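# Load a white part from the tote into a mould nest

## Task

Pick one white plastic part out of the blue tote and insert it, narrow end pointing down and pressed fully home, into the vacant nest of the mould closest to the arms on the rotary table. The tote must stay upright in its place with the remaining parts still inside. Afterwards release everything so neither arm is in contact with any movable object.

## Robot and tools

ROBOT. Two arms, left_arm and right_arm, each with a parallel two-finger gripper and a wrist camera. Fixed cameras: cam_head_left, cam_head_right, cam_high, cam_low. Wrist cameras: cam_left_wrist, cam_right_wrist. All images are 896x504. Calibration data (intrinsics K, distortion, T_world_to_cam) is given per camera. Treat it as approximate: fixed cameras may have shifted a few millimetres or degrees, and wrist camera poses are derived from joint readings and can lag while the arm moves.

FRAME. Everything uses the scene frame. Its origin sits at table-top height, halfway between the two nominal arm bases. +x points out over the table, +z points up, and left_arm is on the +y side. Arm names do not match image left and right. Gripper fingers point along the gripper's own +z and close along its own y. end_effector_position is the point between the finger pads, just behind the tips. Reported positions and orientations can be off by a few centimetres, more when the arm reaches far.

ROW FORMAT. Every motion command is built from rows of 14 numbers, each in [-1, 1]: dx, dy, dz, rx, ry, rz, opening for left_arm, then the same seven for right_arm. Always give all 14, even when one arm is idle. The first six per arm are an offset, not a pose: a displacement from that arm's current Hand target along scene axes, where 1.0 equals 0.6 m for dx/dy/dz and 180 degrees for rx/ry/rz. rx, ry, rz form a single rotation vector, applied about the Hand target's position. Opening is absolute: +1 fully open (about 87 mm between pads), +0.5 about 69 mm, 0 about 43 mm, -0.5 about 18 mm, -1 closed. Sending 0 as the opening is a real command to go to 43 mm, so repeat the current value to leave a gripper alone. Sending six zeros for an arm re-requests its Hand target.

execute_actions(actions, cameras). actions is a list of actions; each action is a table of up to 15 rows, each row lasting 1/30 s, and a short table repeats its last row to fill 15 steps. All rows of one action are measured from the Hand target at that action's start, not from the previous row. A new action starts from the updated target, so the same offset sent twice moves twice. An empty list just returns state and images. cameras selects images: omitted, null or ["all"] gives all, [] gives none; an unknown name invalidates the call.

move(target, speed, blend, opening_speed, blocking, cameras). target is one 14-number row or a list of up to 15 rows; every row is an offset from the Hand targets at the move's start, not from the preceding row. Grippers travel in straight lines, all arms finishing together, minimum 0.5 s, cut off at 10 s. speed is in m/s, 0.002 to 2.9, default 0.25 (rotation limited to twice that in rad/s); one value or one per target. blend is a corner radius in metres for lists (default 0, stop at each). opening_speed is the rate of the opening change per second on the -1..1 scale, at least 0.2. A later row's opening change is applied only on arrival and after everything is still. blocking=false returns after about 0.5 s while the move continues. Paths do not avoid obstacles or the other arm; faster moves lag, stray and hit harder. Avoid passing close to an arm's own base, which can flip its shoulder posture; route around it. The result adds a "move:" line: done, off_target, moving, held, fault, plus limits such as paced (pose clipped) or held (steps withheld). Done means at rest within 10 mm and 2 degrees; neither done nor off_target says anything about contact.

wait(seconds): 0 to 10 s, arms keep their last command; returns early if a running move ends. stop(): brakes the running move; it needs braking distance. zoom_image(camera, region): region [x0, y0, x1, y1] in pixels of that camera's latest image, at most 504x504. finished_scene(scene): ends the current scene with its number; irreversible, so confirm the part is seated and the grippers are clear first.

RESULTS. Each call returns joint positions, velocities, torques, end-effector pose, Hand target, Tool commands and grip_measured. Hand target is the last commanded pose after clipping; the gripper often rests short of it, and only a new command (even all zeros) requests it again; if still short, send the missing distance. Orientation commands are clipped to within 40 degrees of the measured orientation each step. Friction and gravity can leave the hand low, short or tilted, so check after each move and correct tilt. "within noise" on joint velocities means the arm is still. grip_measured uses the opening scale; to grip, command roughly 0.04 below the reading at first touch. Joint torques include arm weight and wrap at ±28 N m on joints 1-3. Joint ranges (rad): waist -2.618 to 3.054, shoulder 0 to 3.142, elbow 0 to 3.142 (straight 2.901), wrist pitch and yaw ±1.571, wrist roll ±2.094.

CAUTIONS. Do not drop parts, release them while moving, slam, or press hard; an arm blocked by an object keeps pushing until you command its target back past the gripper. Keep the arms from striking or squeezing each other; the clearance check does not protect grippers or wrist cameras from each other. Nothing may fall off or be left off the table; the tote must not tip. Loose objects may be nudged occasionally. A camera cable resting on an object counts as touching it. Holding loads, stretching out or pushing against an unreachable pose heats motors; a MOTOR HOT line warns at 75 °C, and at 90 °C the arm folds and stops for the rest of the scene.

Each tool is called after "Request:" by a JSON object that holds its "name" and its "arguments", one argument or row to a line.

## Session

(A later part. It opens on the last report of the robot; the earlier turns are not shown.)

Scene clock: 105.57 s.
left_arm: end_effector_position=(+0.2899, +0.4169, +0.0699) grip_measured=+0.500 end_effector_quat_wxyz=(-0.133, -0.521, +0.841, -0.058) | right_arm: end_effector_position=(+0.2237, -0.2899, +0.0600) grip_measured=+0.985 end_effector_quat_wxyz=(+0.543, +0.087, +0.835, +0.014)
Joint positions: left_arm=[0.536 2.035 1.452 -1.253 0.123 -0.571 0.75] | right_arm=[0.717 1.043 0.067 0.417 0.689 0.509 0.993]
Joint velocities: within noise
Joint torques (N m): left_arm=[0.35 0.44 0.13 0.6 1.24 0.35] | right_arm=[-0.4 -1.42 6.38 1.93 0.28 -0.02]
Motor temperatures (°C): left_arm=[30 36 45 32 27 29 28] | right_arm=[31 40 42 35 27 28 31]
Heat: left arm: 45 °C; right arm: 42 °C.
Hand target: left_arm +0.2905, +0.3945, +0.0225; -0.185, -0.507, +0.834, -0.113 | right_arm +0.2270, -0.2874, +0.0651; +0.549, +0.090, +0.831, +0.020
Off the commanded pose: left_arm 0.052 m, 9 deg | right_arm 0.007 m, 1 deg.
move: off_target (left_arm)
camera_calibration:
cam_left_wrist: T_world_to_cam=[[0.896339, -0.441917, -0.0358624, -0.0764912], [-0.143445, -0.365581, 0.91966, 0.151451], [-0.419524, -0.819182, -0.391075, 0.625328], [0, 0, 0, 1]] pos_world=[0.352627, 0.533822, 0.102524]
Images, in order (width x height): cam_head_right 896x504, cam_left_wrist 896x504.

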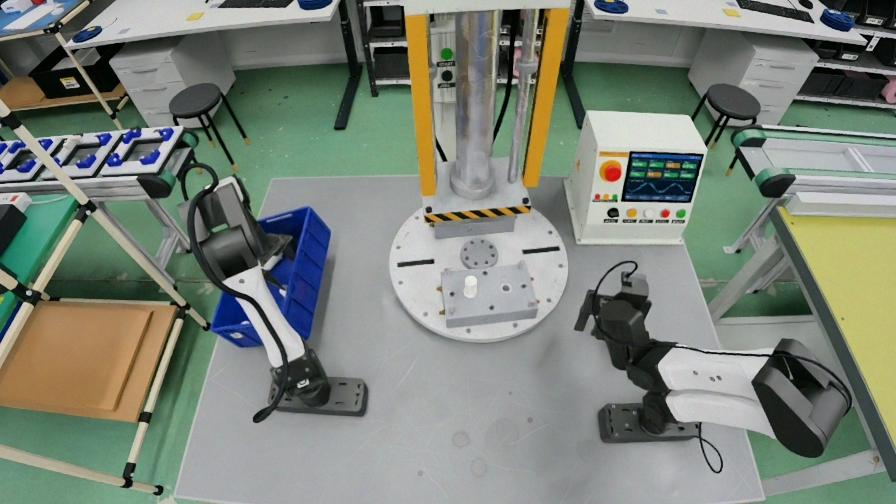

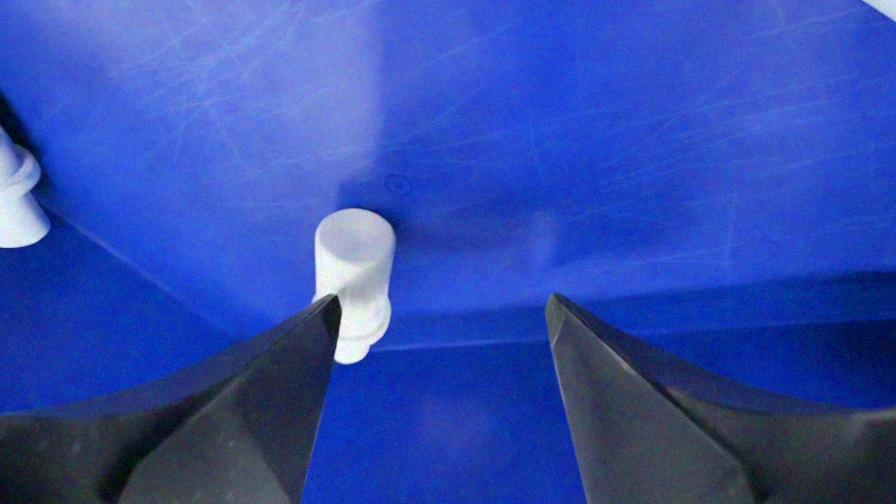

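Request:
{"name": "move", "arguments": {
  "target": [0,0.0,0.33,0,0,0,0.5,0,0,0,0,0,0,1],
  "speed": 0.12
}}

Request:
{"name": "zoom_image", "arguments": {
  "camera": "cam_head_right",
  "region": [200, 190, 360, 360]
}}

Scene clock: 112.87 s.
left_arm: end_effector_position=(+0.2896, +0.3944, +0.2096) grip_measured=+0.500 end_effector_quat_wxyz=(-0.047, -0.528, +0.838, -0.129) | right_arm: end_effector_position=(+0.2237, -0.2899, +0.0600) grip_measured=+0.985 end_effector_quat_wxyz=(+0.543, +0.087, +0.835, +0.014)
Joint positions: left_arm=[0.551 1.77 1.682 -1.574 0.261 -0.574 0.75] | right_arm=[0.717 1.043 0.067 0.417 0.689 0.509 0.993]
Joint velocities: within noise
Joint torques (N m): left_arm=[1.29 -8.46 8.54 0.03 0.35 -0.06] | right_arm=[-0.39 -1.5 6.31 1.94 0.28 0.01]
Motor temperatures (°C): left_arm=[30 36 44 31 28 29 28] | right_arm=[31 40 42 35 27 28 31]
Heat: left arm: 44 °C; right arm: 42 °C.
Hand target: left_arm +0.2905, +0.3945, +0.2205; -0.185, -0.507, +0.835, -0.113 | right_arm +0.2270, -0.2874, +0.0651; +0.549, +0.090, +0.831, +0.020
Off the commanded pose: left_arm 0.011 m, 16 deg | right_arm 0.007 m, 1 deg.
joint sent to its limit (left arm) — joint 4 (wrist pitch), lower limit. The joint targets are off in orientation, not in position.
move: off_target (left_arm)
camera_calibration:
cam_left_wrist: T_world_to_cam=[[0.899285, -0.401802, 0.172745, -0.141471], [-0.324775, -0.348956, 0.879063, 0.0692503], [-0.292929, -0.846631, -0.444306, 0.646719], [0, 0, 0, 1]] pos_world=[0.339156, 0.514854, 0.250904]

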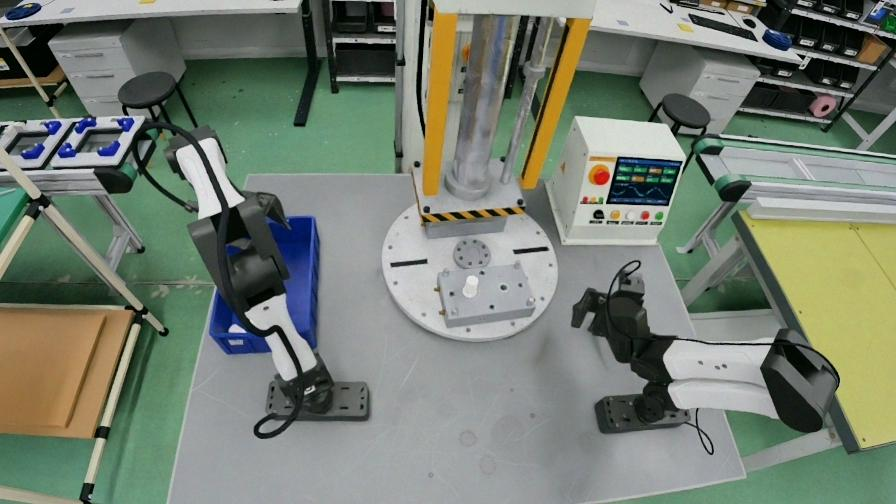

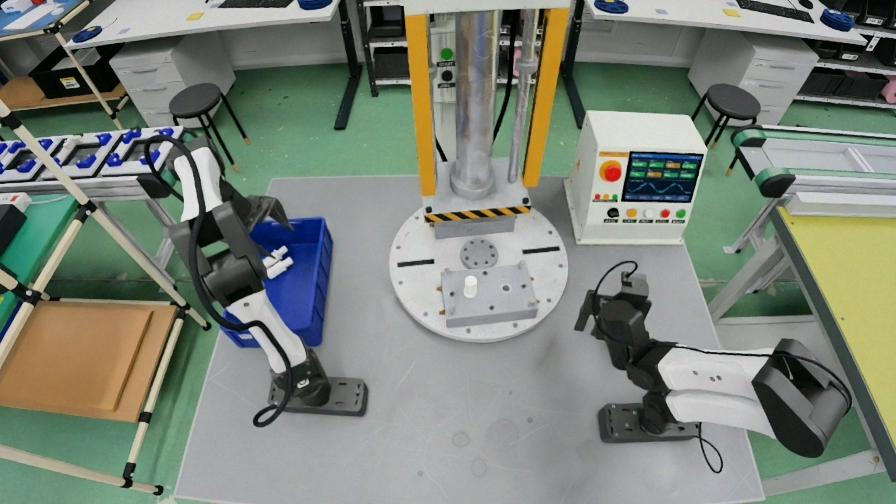

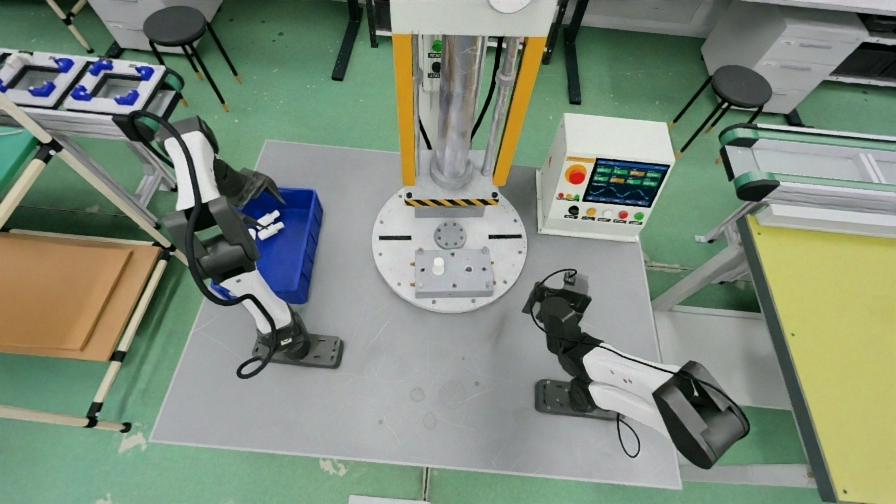

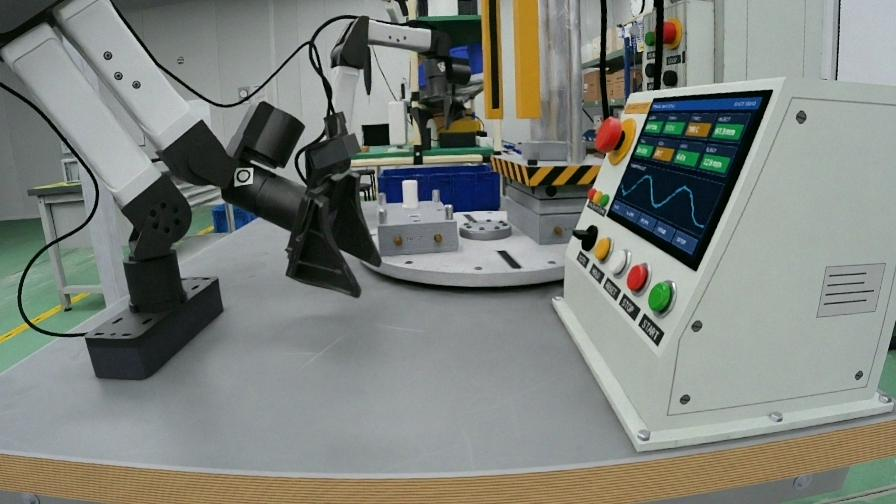

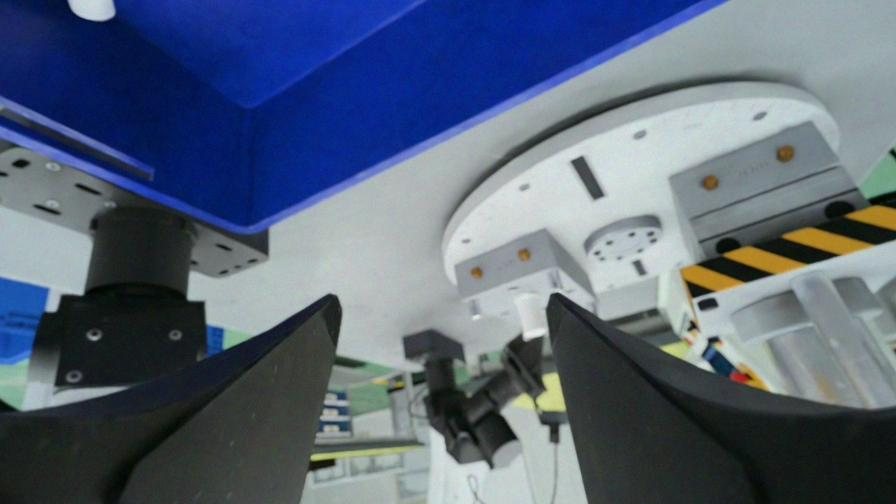

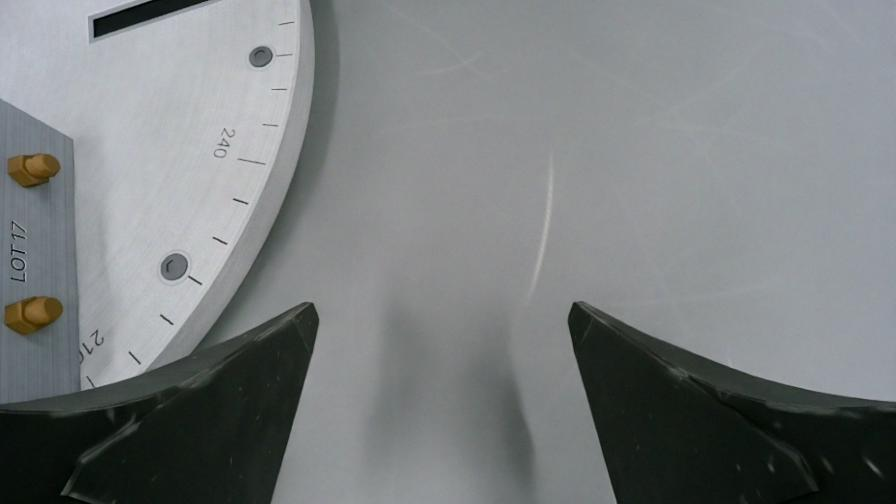

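Scaled by 2.965 from the camera's 896x504 image, which has a finer 1280x720 frame.

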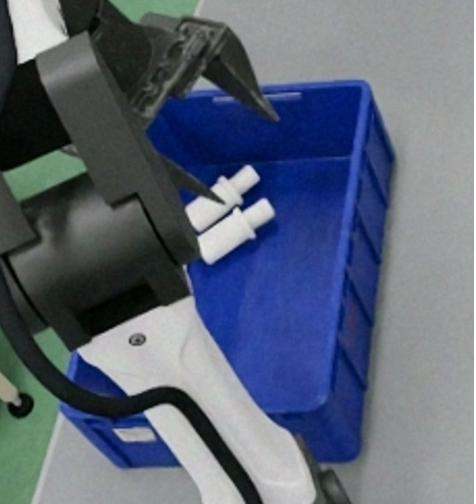

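Request:
{"name": "move", "arguments": {
  "target": [-0.0335,-0.0,0.1,0.2408,-0.3986,-0.2336,0.5,0,0,0,0,0,0,1],
  "speed": 0.4,
  "cameras": ["cam_left_wrist","cam_head_right","cam_low"]
}}

Request:
{"name": "zoom_image", "arguments": {
  "camera": "cam_left_wrist",
  "region": [100, 0, 600, 500]
}}

Scene clock: 124.43 s.
left_arm: end_effector_position=(+0.2695, +0.3936, +0.2811) grip_measured=+0.500 end_effector_quat_wxyz=(+0.469, -0.079, +0.880, -0.019) | right_arm: end_effector_position=(+0.2237, -0.2899, +0.0600) grip_measured=+0.985 end_effector_quat_wxyz=(+0.543, +0.087, +0.835, +0.014)
Joint positions: left_arm=[0.583 0.896 1.093 -0.858 0.425 0.181 0.75] | right_arm=[0.717 1.043 0.067 0.417 0.689 0.509 0.993]
Joint velocities: within noise
Joint torques (N m): left_arm=[1.35 -1.46 6.54 1.75 0.41 0.13] | right_arm=[-0.35 -1.44 6.26 1.88 0.28 -0.01]
Motor temperatures (°C): left_arm=[30 39 44 31 28 29 28] | right_arm=[31 40 43 36 27 28 31]
Heat: left arm: 44 °C; right arm: 43 °C.
Hand target: left_arm +0.2704, +0.3945, +0.2806; +0.474, -0.073, +0.877, -0.018 | right_arm +0.2270, -0.2874, +0.0651; +0.549, +0.090, +0.831, +0.020
Off the commanded pose: left_arm 0.001 m, 1 deg | right_arm 0.007 m, 1 deg.
move: done
camera_calibration:
cam_left_wrist: T_world_to_cam=[[0.118526, -0.986119, 0.116279, 0.320187], [-0.987291, -0.129525, -0.092082, 0.364731], [0.105865, -0.103887, -0.988939, 0.425201], [0, 0, 0, 1]] pos_world=[0.277131, 0.407157, 0.416852]
Images, in order (width x height): cam_head_right 896x504, cam_low 896x504, cam_left_wrist 896x504.

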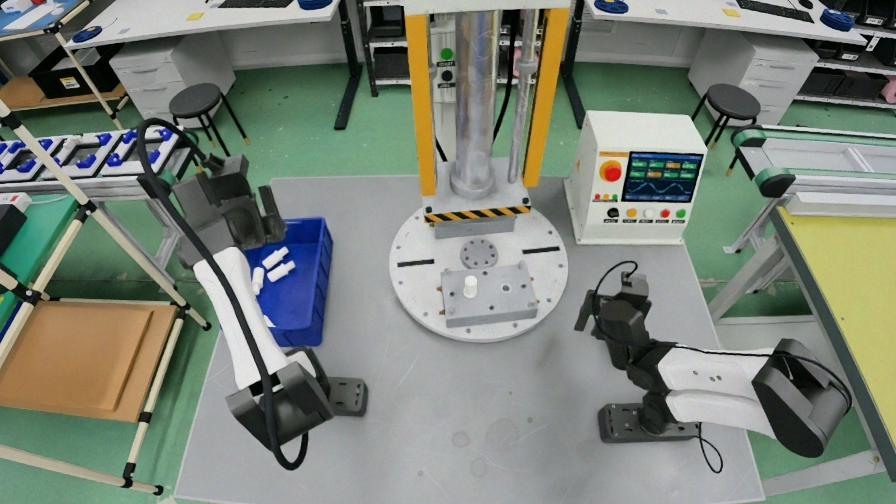

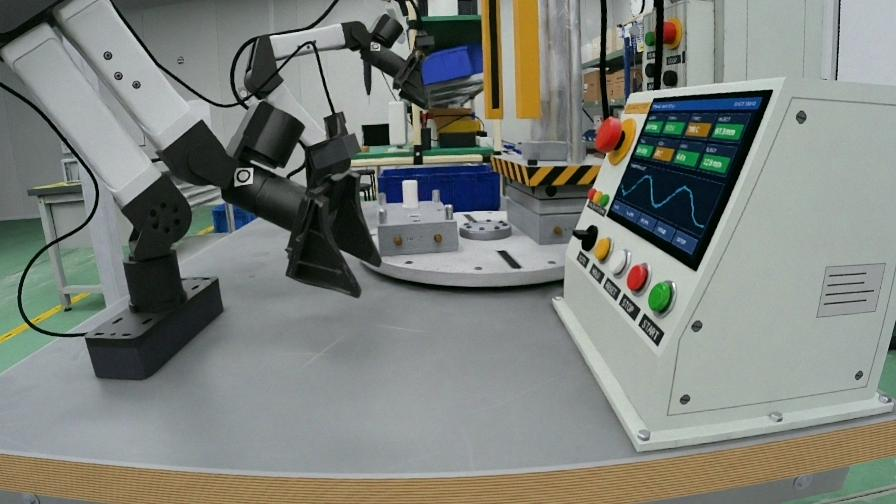

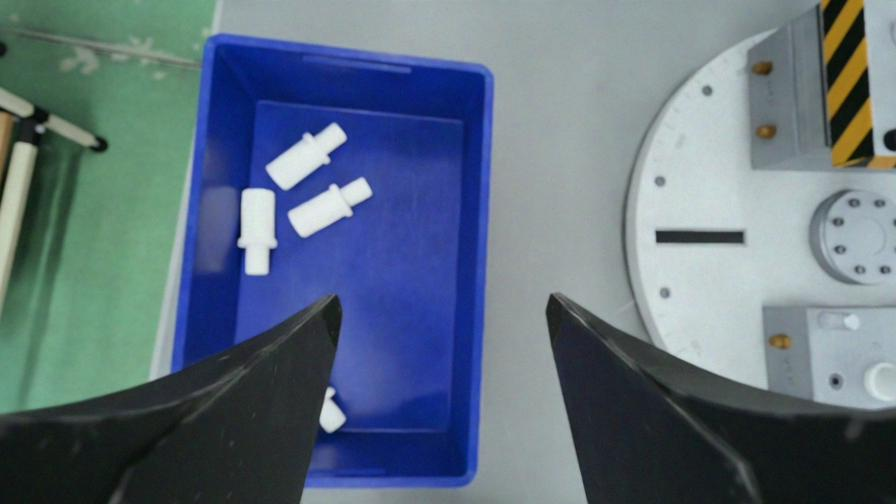

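Scaled by 1.008 from the camera's 896x504 image, which has a finer 1280x720 frame.

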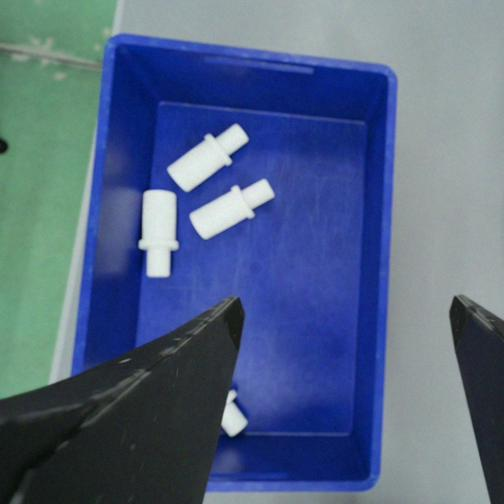

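Request:
{"name": "move", "arguments": {
  "target": [0.1127,0.146,-0.15,-0.1418,0.1081,0.628,0.0,0,0,0,0,0,0,1],
  "speed": 0.35,
  "cameras": ["cam_left_wrist","cam_head_right","cam_low"]
}}

Request:
{"name": "zoom_image", "arguments": {
  "camera": "cam_head_right",
  "region": [200, 170, 360, 360]
}}

Scene clock: 186.97 s.
left_arm: end_effector_position=(+0.3362, +0.4797, +0.1908) grip_measured=+0.000 end_effector_quat_wxyz=(-0.141, +0.844, -0.471, -0.211) | right_arm: end_effector_position=(+0.2237, -0.2899, +0.0600) grip_measured=+0.985 end_effector_quat_wxyz=(+0.543, +0.087, +0.835, +0.014)
Joint positions: left_arm=[0.355 1.901 1.827 -1.57 -0.51 -1.799 0.5] | right_arm=[0.717 1.043 0.067 0.417 0.689 0.509 0.993]
Joint velocities: within noise
Joint torques (N m): left_arm=[1.18 -6.53 8.95 -0.04 -0.25 -0.11] | right_arm=[-0.32 -1.4 6.3 1.89 0.29 -0.01]
Motor temperatures (°C): left_arm=[29 35 43 35 27 29 28] | right_arm=[31 39 43 37 27 28 31]
Heat: left arm: 43 °C; right arm: 43 °C.
Hand target: left_arm +0.3380, +0.4821, +0.1906; -0.123, +0.850, -0.459, -0.228 | right_arm +0.2270, -0.2874, +0.0651; +0.549, +0.090, +0.831, +0.020
Off the commanded pose: left_arm 0.003 m, 3 deg | right_arm 0.007 m, 1 deg.
joint sent to its limit (left arm) — joint 4 (wrist pitch), lower limit. The joint targets still meet the commanded pose.
move: off_target (left_arm)
camera_calibration:
cam_left_wrist: T_world_to_cam=[[0.854651, 0.516878, 0.0490869, -0.547919], [0.467834, -0.807645, 0.358945, 0.183479], [0.225176, -0.283808, -0.932067, 0.373069], [0, 0, 0, 1]] pos_world=[0.298436, 0.537273, 0.308762]
Images, in order (width x height): cam_head_right 896x504, cam_low 896x504, cam_left_wrist 896x504.

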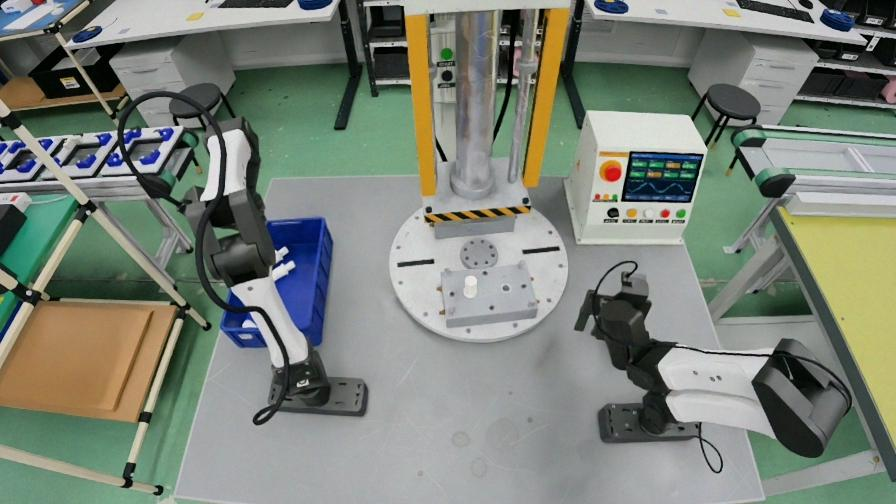

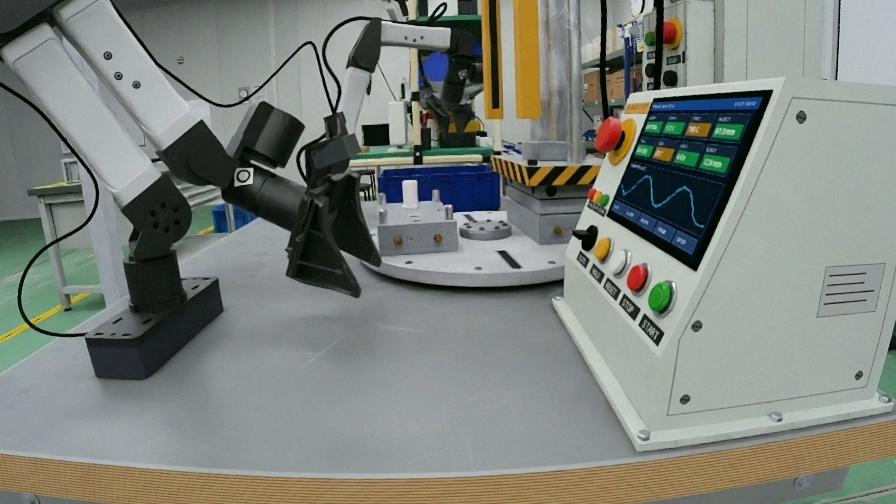

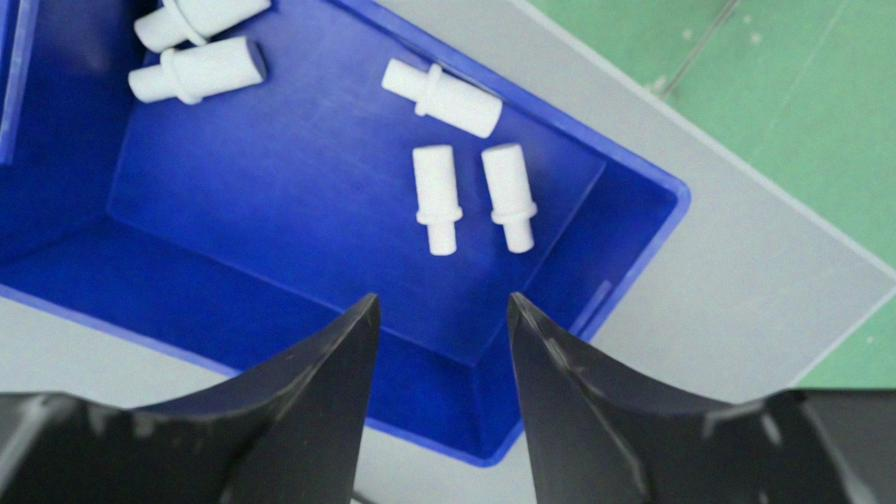

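Scaled by 2.653 from the camera's 896x504 image, which has a finer 1280x720 frame.

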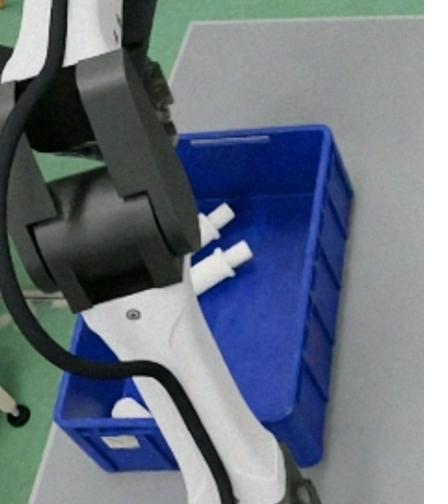

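Request:
{"name": "move", "arguments": {
  "target": [0.003,0.003,-0.193,0,0,0,0.0,0,0,0,0,0,0,1],
  "speed": 0.15,
  "cameras": ["cam_left_wrist","cam_head_right"]
}}

Scene clock: 199.60 s.
left_arm: end_effector_position=(+0.3411, +0.4812, +0.0823) grip_measured=+0.000 end_effector_quat_wxyz=(-0.126, +0.846, -0.467, -0.224) | right_arm: end_effector_position=(+0.2237, -0.2899, +0.0600) grip_measured=+0.985 end_effector_quat_wxyz=(+0.543, +0.087, +0.835, +0.014)
Joint positions: left_arm=[0.355 1.978 1.499 -1.21 -0.507 -1.821 0.5] | right_arm=[0.717 1.043 0.067 0.417 0.689 0.509 0.993]
Joint velocities: within noise
Joint torques (N m): left_arm=[1.29 -7.15 5.9 0.11 -0.29 -0.11] | right_arm=[-0.44 -1.36 6.39 1.92 0.29 -0.01]
Motor temperatures (°C): left_arm=[29 36 43 33 28 29 28] | right_arm=[31 39 43 37 27 28 31]
Heat: left arm: 43 °C; right arm: 43 °C.
Hand target: left_arm +0.3398, +0.4839, +0.0748; -0.123, +0.850, -0.459, -0.228 | right_arm +0.2270, -0.2874, +0.0651; +0.549, +0.090, +0.831, +0.020
Off the commanded pose: left_arm 0.008 m, 1 deg | right_arm 0.007 m, 1 deg.
move: done
camera_calibration:
cam_left_wrist: T_world_to_cam=[[0.845442, 0.533854, 0.0151169, -0.549763], [0.494962, -0.793855, 0.35328, 0.205812], [0.2006, -0.291195, -0.935396, 0.283454], [0, 0, 0, 1]] pos_world=[0.306063, 0.539418, 0.200743]
Images, in order (width x height): cam_head_right 896x504, cam_left_wrist 896x504.

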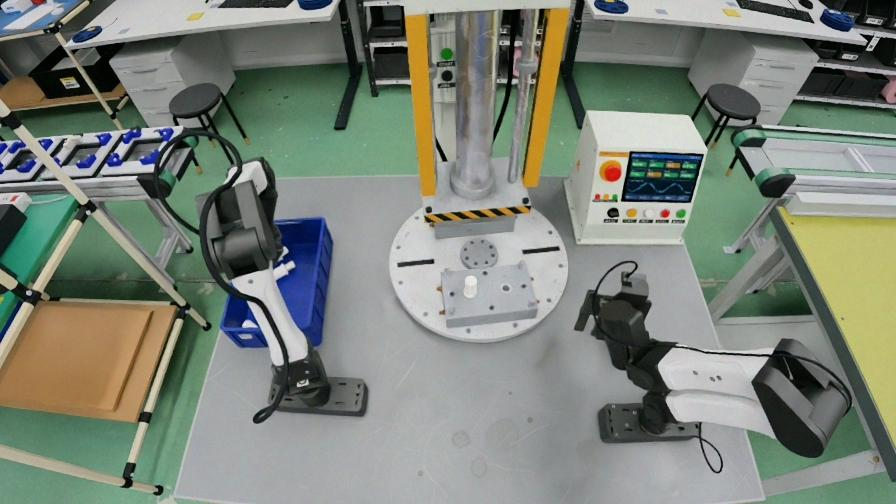

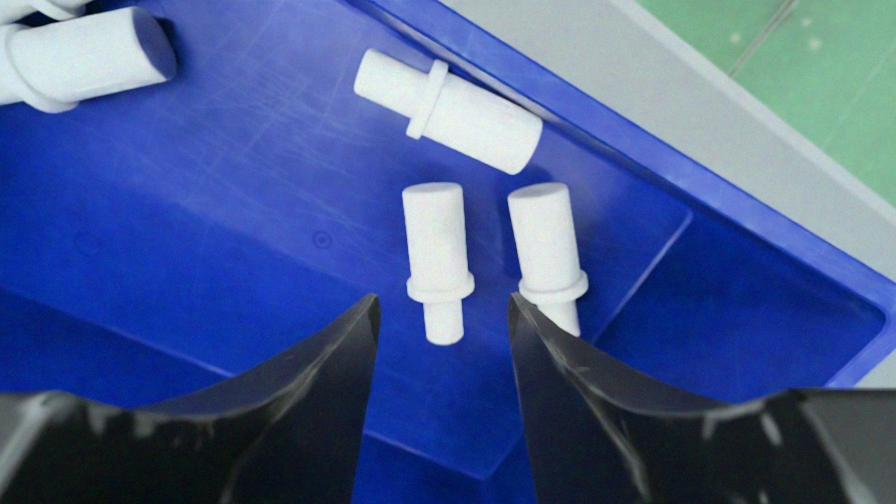

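Request:
{"name": "move", "arguments": {
  "target": [-0.007,-0.003,-0.097,0,0,0,-0.05,0,0,0,0,0,0,1],
  "speed": 0.1,
  "cameras": ["cam_left_wrist","cam_head_right"]
}}

Scene clock: 206.27 s.
left_arm: end_effector_position=(+0.3385, +0.4803, +0.0250) grip_measured=-0.050 end_effector_quat_wxyz=(-0.127, +0.847, -0.466, -0.223) | right_arm: end_effector_position=(+0.2237, -0.2899, +0.0600) grip_measured=+0.985 end_effector_quat_wxyz=(+0.543, +0.087, +0.835, +0.014)
Joint positions: left_arm=[0.355 2.039 1.348 -0.995 -0.507 -1.823 0.475] | right_arm=[0.717 1.043 0.067 0.417 0.689 0.509 0.993]
Joint velocities: within noise
Joint torques (N m): left_arm=[1.2 -7.04 5.34 0.11 -0.29 -0.12] | right_arm=[-0.27 -1.47 6.38 1.91 0.31 -0.01]
Motor temperatures (°C): left_arm=[29 37 43 33 28 29 28] | right_arm=[31 39 43 37 27 28 31]
Heat: left arm: 43 °C; right arm: 43 °C.
Hand target: left_arm +0.3355, +0.4820, +0.0165; -0.123, +0.850, -0.459, -0.228 | right_arm +0.2270, -0.2874, +0.0651; +0.549, +0.090, +0.831, +0.020
Off the commanded pose: left_arm 0.009 m, 1 deg | right_arm 0.007 m, 1 deg.
move: done
camera_calibration:
cam_left_wrist: T_world_to_cam=[[0.84464, 0.535017, 0.0184578, -0.546657], [0.49495, -0.793595, 0.353881, 0.22644], [0.20398, -0.289766, -0.935108, 0.228302], [0, 0, 0, 1]] pos_world=[0.303082, 0.538326, 0.143444]
Images, in order (width x height): cam_head_right 896x504, cam_left_wrist 896x504.

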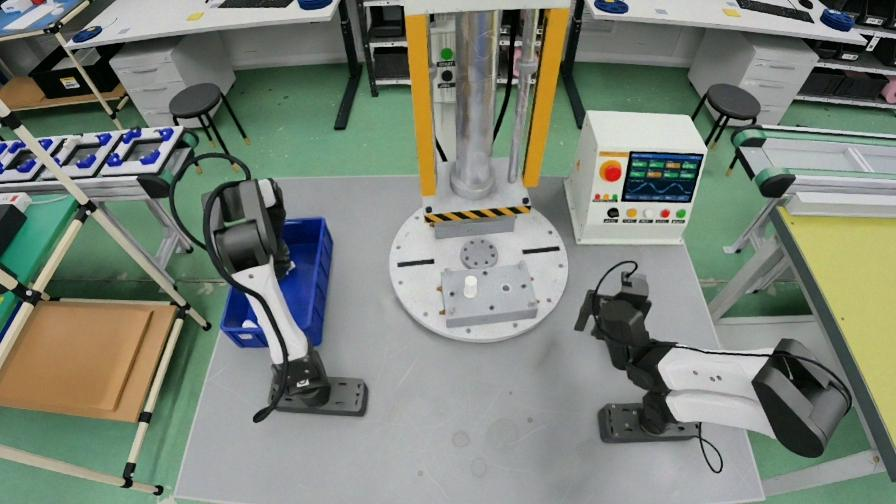

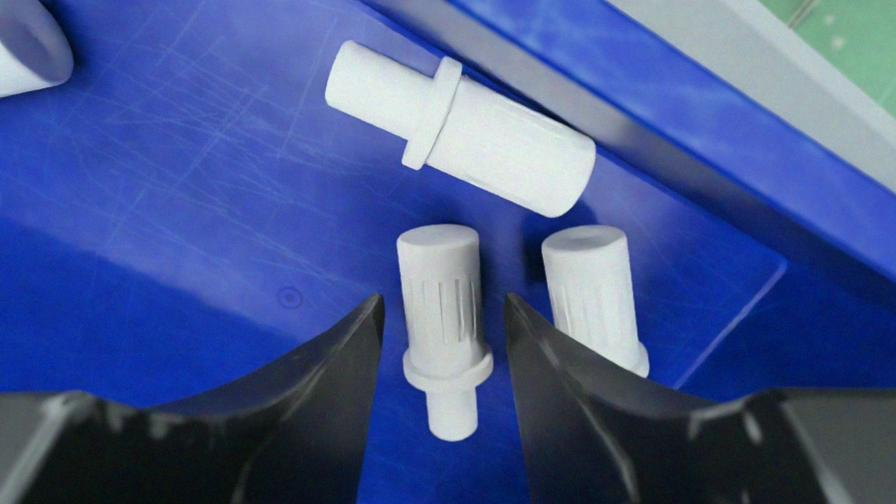

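Request:
{"name": "move", "arguments": {
  "target": [0,0.0,-0.006,0,0,0,-0.46,0,0,0,0,0,0,1],
  "speed": 0.1,
  "opening_speed": 0.4,
  "cameras": ["cam_left_wrist"]
}}

Scene clock: 211.97 s.
left_arm: end_effector_position=(+0.3414, +0.4813, +0.0248) grip_measured=-0.344 end_effector_quat_wxyz=(-0.132, +0.848, -0.465, -0.219) | right_arm: end_effector_position=(+0.2237, -0.2899, +0.0600) grip_measured=+0.985 end_effector_quat_wxyz=(+0.543, +0.087, +0.835, +0.014)
Joint positions: left_arm=[0.355 2.039 1.348 -0.982 -0.507 -1.823 0.328] | right_arm=[0.717 1.043 0.067 0.417 0.689 0.509 0.993]
Joint velocities: within noise
Joint torques (N m): left_arm=[1.21 -6.63 4.75 0.16 -0.29 -0.11] | right_arm=[-0.24 -1.37 6.28 1.91 0.25 0.02]
Motor temperatures (°C): left_arm=[29 38 43 32 28 29 28] | right_arm=[31 39 43 37 27 28 31]
Heat: left arm: 43 °C; right arm: 43 °C.
Hand target: left_arm +0.3356, +0.4821, +0.0129; -0.123, +0.850, -0.459, -0.228 | right_arm +0.2270, -0.2874, +0.0651; +0.549, +0.090, +0.831, +0.020
Off the commanded pose: left_arm 0.013 m, 2 deg | right_arm 0.007 m, 1 deg.
move: off_target (left_arm)
camera_calibration:
cam_left_wrist: T_world_to_cam=[[0.844355, 0.534902, 0.030718, -0.549775], [0.490752, -0.795124, 0.356287, 0.228027], [0.215004, -0.285758, -0.933871, 0.222093], [0, 0, 0, 1]] pos_world=[0.30455, 0.538851, 0.143051]
Images, in order (width x height): cam_left_wrist 896x504.

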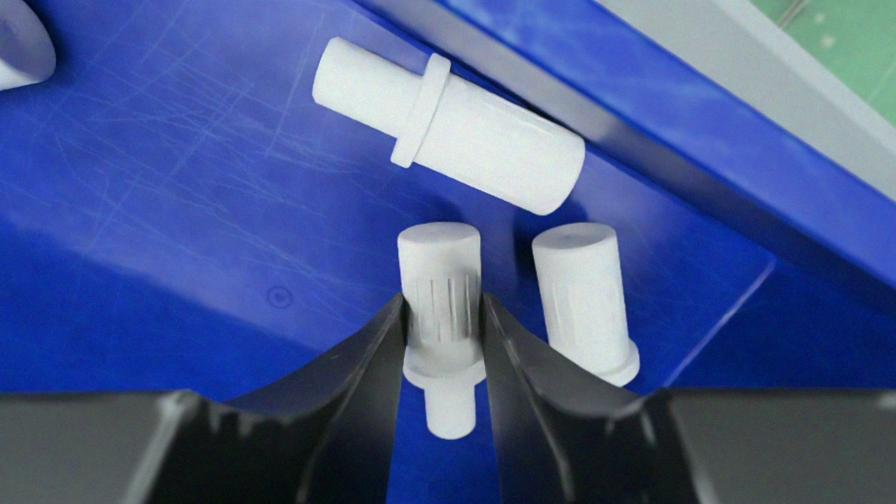

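Request:
{"name": "move", "arguments": {
  "target": [
    [0,0,0.27,0,0,0,-0.46,0,0,0,0,0,0,1],
    [-0.06,-0.404,0.27,0,0,-0.735,-0.46,0,0,0,0,0,0,1]
  ],
  "speed": [0.15,0.3],
  "cameras": ["cam_left_wrist","cam_head_right","cam_low"]
}}

Scene clock: 234.67 s.
left_arm: end_effector_position=(+0.2994, +0.2427, +0.1712) grip_measured=-0.343 end_effector_quat_wxyz=(+0.245, +0.068, +0.967, -0.013) | right_arm: end_effector_position=(+0.2237, -0.2899, +0.0600) grip_measured=+0.985 end_effector_quat_wxyz=(+0.543, +0.087, +0.835, +0.014)
Joint positions: left_arm=[-0.283 1.297 1.098 -0.883 -0.082 -0.134 0.329] | right_arm=[0.717 1.043 0.067 0.417 0.689 0.509 0.993]
Joint velocities: within noise
Joint torques (N m): left_arm=[0.29 -5.83 6.8 1.35 0.15 0.09] | right_arm=[-0.31 -1.42 6.27 1.92 0.28 -0.01]
Motor temperatures (°C): left_arm=[29 40 42 32 28 29 29] | right_arm=[31 39 43 37 27 28 31]
Heat: left arm: 42 °C; right arm: 43 °C.
Hand target: left_arm +0.2996, +0.2397, +0.1749; +0.258, +0.076, +0.963, -0.020 | right_arm +0.2270, -0.2874, +0.0651; +0.549, +0.090, +0.831, +0.020
Off the commanded pose: left_arm 0.005 m, 2 deg | right_arm 0.007 m, 1 deg.
move: done
camera_calibration:
cam_left_wrist: T_world_to_cam=[[-0.136284, -0.990669, 0.000836376, 0.277768], [-0.918186, 0.126629, 0.375366, 0.201633], [-0.371969, 0.0503883, -0.926876, 0.392698], [0, 0, 0, 1]] pos_world=[0.369064, 0.229856, 0.288064]
Images, in order (width x height): cam_head_right 896x504, cam_low 896x504, cam_left_wrist 896x504.

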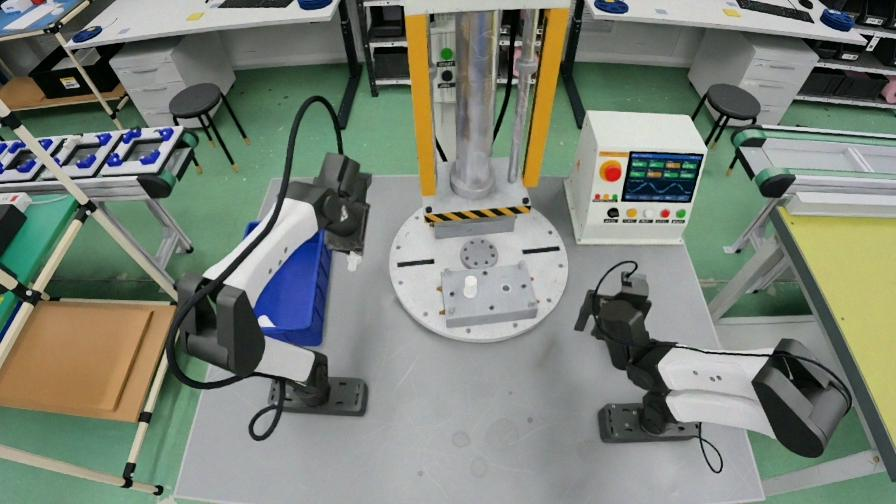

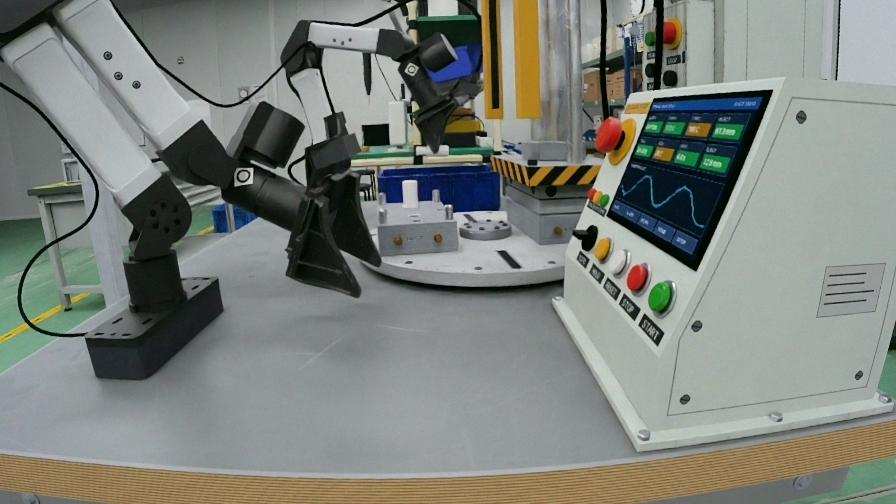

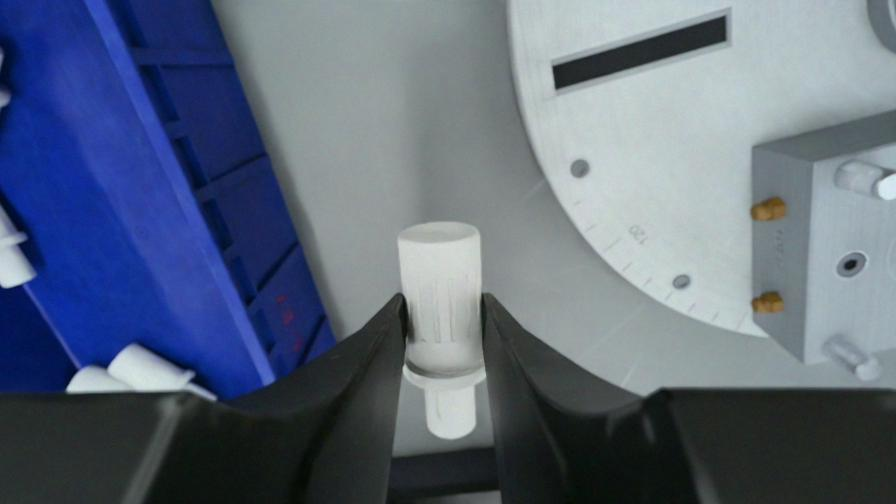

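Request:
{"name": "move", "arguments": {
  "target": [
    [0,0,-0.23,0,0,0,-0.46,0,0,0,0,0,0,1],
    [0,0,-0.268,0,0,0,-0.46,0,0,0,0,0,0,1]
  ],
  "speed": [0.2,0.03],
  "cameras": ["cam_left_wrist","cam_head_right","cam_low"]
}}

Request:
{"name": "zoom_image", "arguments": {
  "camera": "cam_left_wrist",
  "region": [300, 150, 600, 480]
}}

Scene clock: 242.23 s.
left_arm: end_effector_position=(+0.3028, +0.2412, +0.0214) grip_measured=-0.343 end_effector_quat_wxyz=(+0.263, +0.068, +0.962, -0.018) | right_arm: end_effector_position=(+0.2237, -0.2899, +0.0600) grip_measured=+0.985 end_effector_quat_wxyz=(+0.543, +0.087, +0.835, +0.014)
Joint positions: left_arm=[-0.283 1.469 0.586 -0.16 -0.08 -0.133 0.329] | right_arm=[0.717 1.043 0.067 0.417 0.689 0.509 0.993]
Joint velocities: within noise
Joint torques (N m): left_arm=[0.32 -3.38 5.18 1.47 0.13 0.1] | right_arm=[-0.35 -1.43 6.43 1.93 0.27 0]
Motor temperatures (°C): left_arm=[29 39 42 33 27 29 29] | right_arm=[31 38 43 37 27 28 31]
Heat: left arm: 42 °C; right arm: 43 °C.
Hand target: left_arm +0.2997, +0.2396, +0.0142; +0.258, +0.076, +0.963, -0.020 | right_arm +0.2270, -0.2874, +0.0651; +0.549, +0.090, +0.831, +0.020
Off the commanded pose: left_arm 0.008 m, 1 deg | right_arm 0.007 m, 1 deg.
move: done
camera_calibration:
cam_left_wrist: T_world_to_cam=[[-0.138402, -0.990336, 0.00889319, 0.277265], [-0.931019, 0.133164, 0.339811, 0.264323], [-0.337712, 0.0387509, -0.940452, 0.247874], [0, 0, 0, 1]] pos_world=[0.368174, 0.229782, 0.140828]
Images, in order (width x height): cam_head_right 896x504, cam_low 896x504, cam_left_wrist 896x504.

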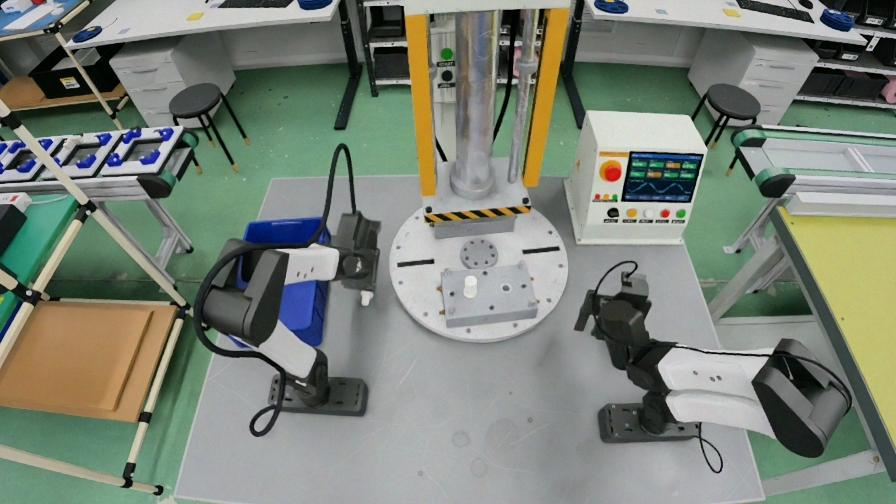

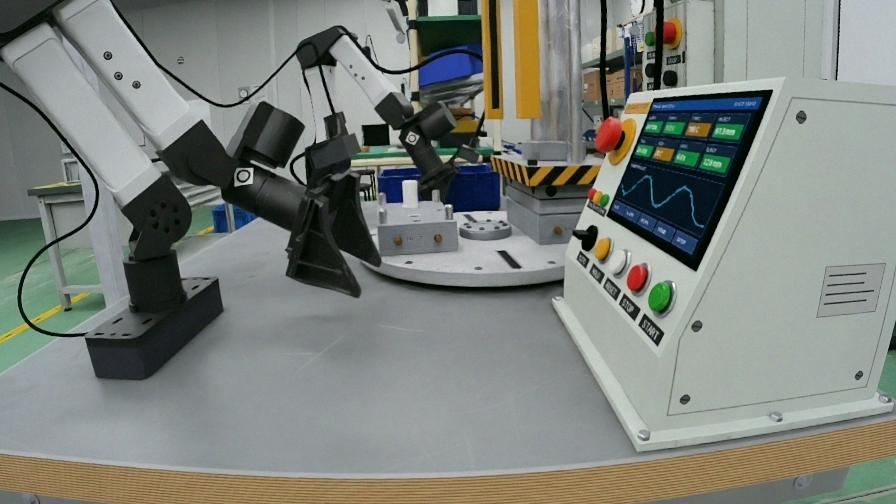

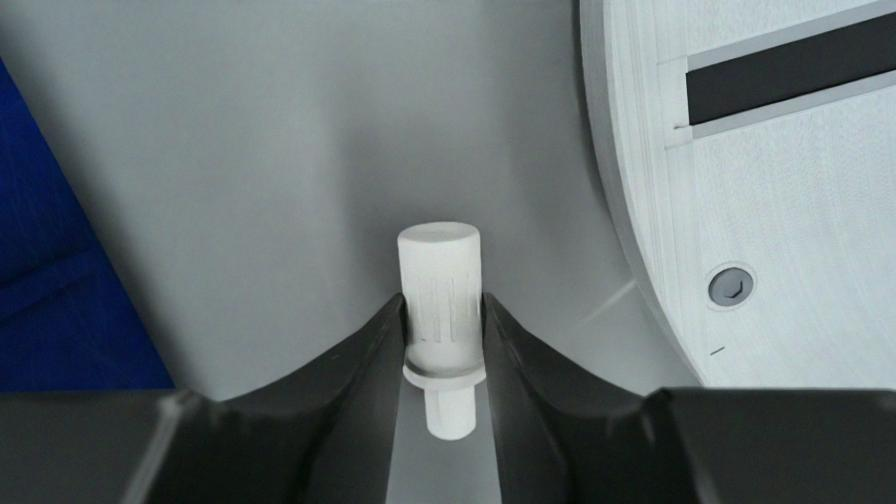

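Scaled by 1.527 from the camera's 896x504 image, which has a finer 1280x720 frame.

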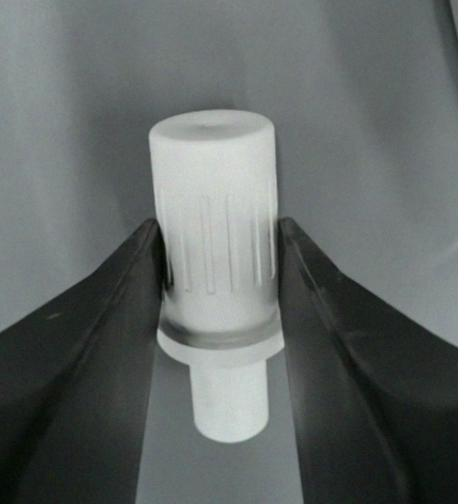

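Request:
{"name": "move", "arguments": {
  "target": [0,0,-0.007,0,0,0,-0.46,0,0,0,0,0,0,1],
  "speed": 0.02,
  "cameras": []
}}

Request:
{"name": "move", "arguments": {
  "target": [0,0,-0.006,0,0,0,-0.46,0,0,0,0,0,0,1],
  "speed": 0.02,
  "cameras": ["cam_left_wrist"]
}}

Scene clock: 249.13 s.
left_arm: end_effector_position=(+0.3065, +0.2400, +0.0209) grip_measured=-0.343 end_effector_quat_wxyz=(+0.271, +0.067, +0.960, -0.020) | right_arm: end_effector_position=(+0.2237, -0.2899, +0.0600) grip_measured=+0.985 end_effector_quat_wxyz=(+0.543, +0.087, +0.835, +0.014)
Joint positions: left_arm=[-0.283 1.475 0.58 -0.13 -0.08 -0.133 0.329] | right_arm=[0.717 1.043 0.067 0.417 0.689 0.509 0.993]
Joint velocities: within noise
Joint torques (N m): left_arm=[0.32 -2.91 4.88 1.4 0.13 0.11] | right_arm=[-0.44 -1.39 6.34 1.91 0.29 -0.01]
Motor temperatures (°C): left_arm=[29 38 42 33 27 29 29] | right_arm=[31 38 43 37 27 28 31]
Heat: left arm: 42 °C; right arm: 43 °C.
Hand target: left_arm +0.2997, +0.2397, +0.0100; +0.258, +0.076, +0.963, -0.020 | right_arm +0.2270, -0.2874, +0.0651; +0.549, +0.090, +0.831, +0.020
Off the commanded pose: left_arm 0.013 m, 2 deg | right_arm 0.007 m, 1 deg.
move: off_target (left_arm)
No camera images: "cameras" was empty.

Scene clock: 250.00 s.
left_arm: end_effector_position=(+0.3102, +0.2388, +0.0207) grip_measured=-0.343 end_effector_quat_wxyz=(+0.279, +0.067, +0.958, -0.022) | right_arm: end_effector_position=(+0.2237, -0.2899, +0.0600) grip_measured=+0.985 end_effector_quat_wxyz=(+0.543, +0.087, +0.835, +0.014)
Joint positions: left_arm=[-0.283 1.48 0.576 -0.104 -0.079 -0.133 0.329] | right_arm=[0.717 1.043 0.067 0.417 0.689 0.509 0.993]
Joint velocities: within noise
Joint torques (N m): left_arm=[0.38 -2.56 4.52 1.34 0.14 0.12] | right_arm=[-0.4 -1.48 6.31 1.92 0.26 0]
Motor temperatures (°C): left_arm=[29 38 42 33 27 29 29] | right_arm=[31 38 43 37 27 28 31]
Heat: left arm: 42 °C; right arm: 43 °C.
Hand target: left_arm +0.2995, +0.2397, +0.0063; +0.258, +0.076, +0.963, -0.020 | right_arm +0.2270, -0.2874, +0.0651; +0.549, +0.090, +0.831, +0.020
Off the commanded pose: left_arm 0.018 m, 3 deg | right_arm 0.007 m, 1 deg.
move: off_target (left_arm)
camera_calibration:
cam_left_wrist: T_world_to_cam=[[-0.138962, -0.99019, 0.0146348, 0.276029], [-0.941721, 0.136703, 0.307365, 0.274906], [-0.30635, 0.0289302, -0.951479, 0.242609], [0, 0, 0, 1]] pos_world=[0.371566, 0.228722, 0.142302]
Images, in order (width x height): cam_left_wrist 896x504.

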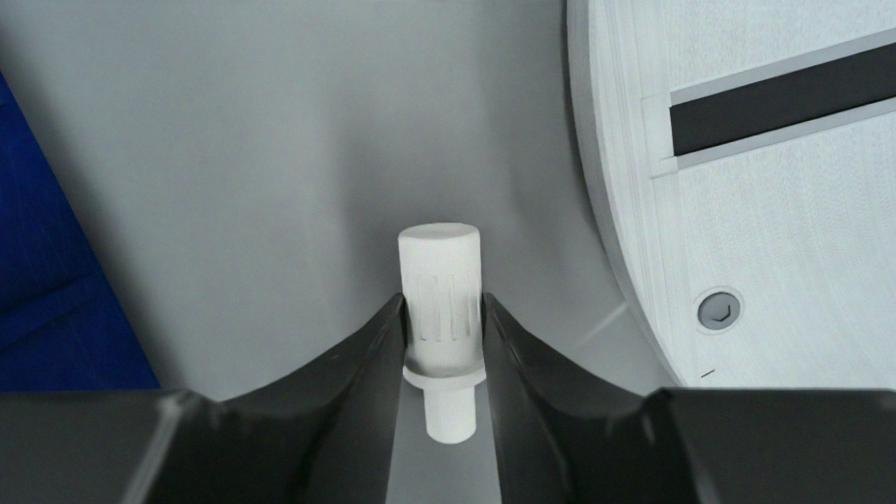

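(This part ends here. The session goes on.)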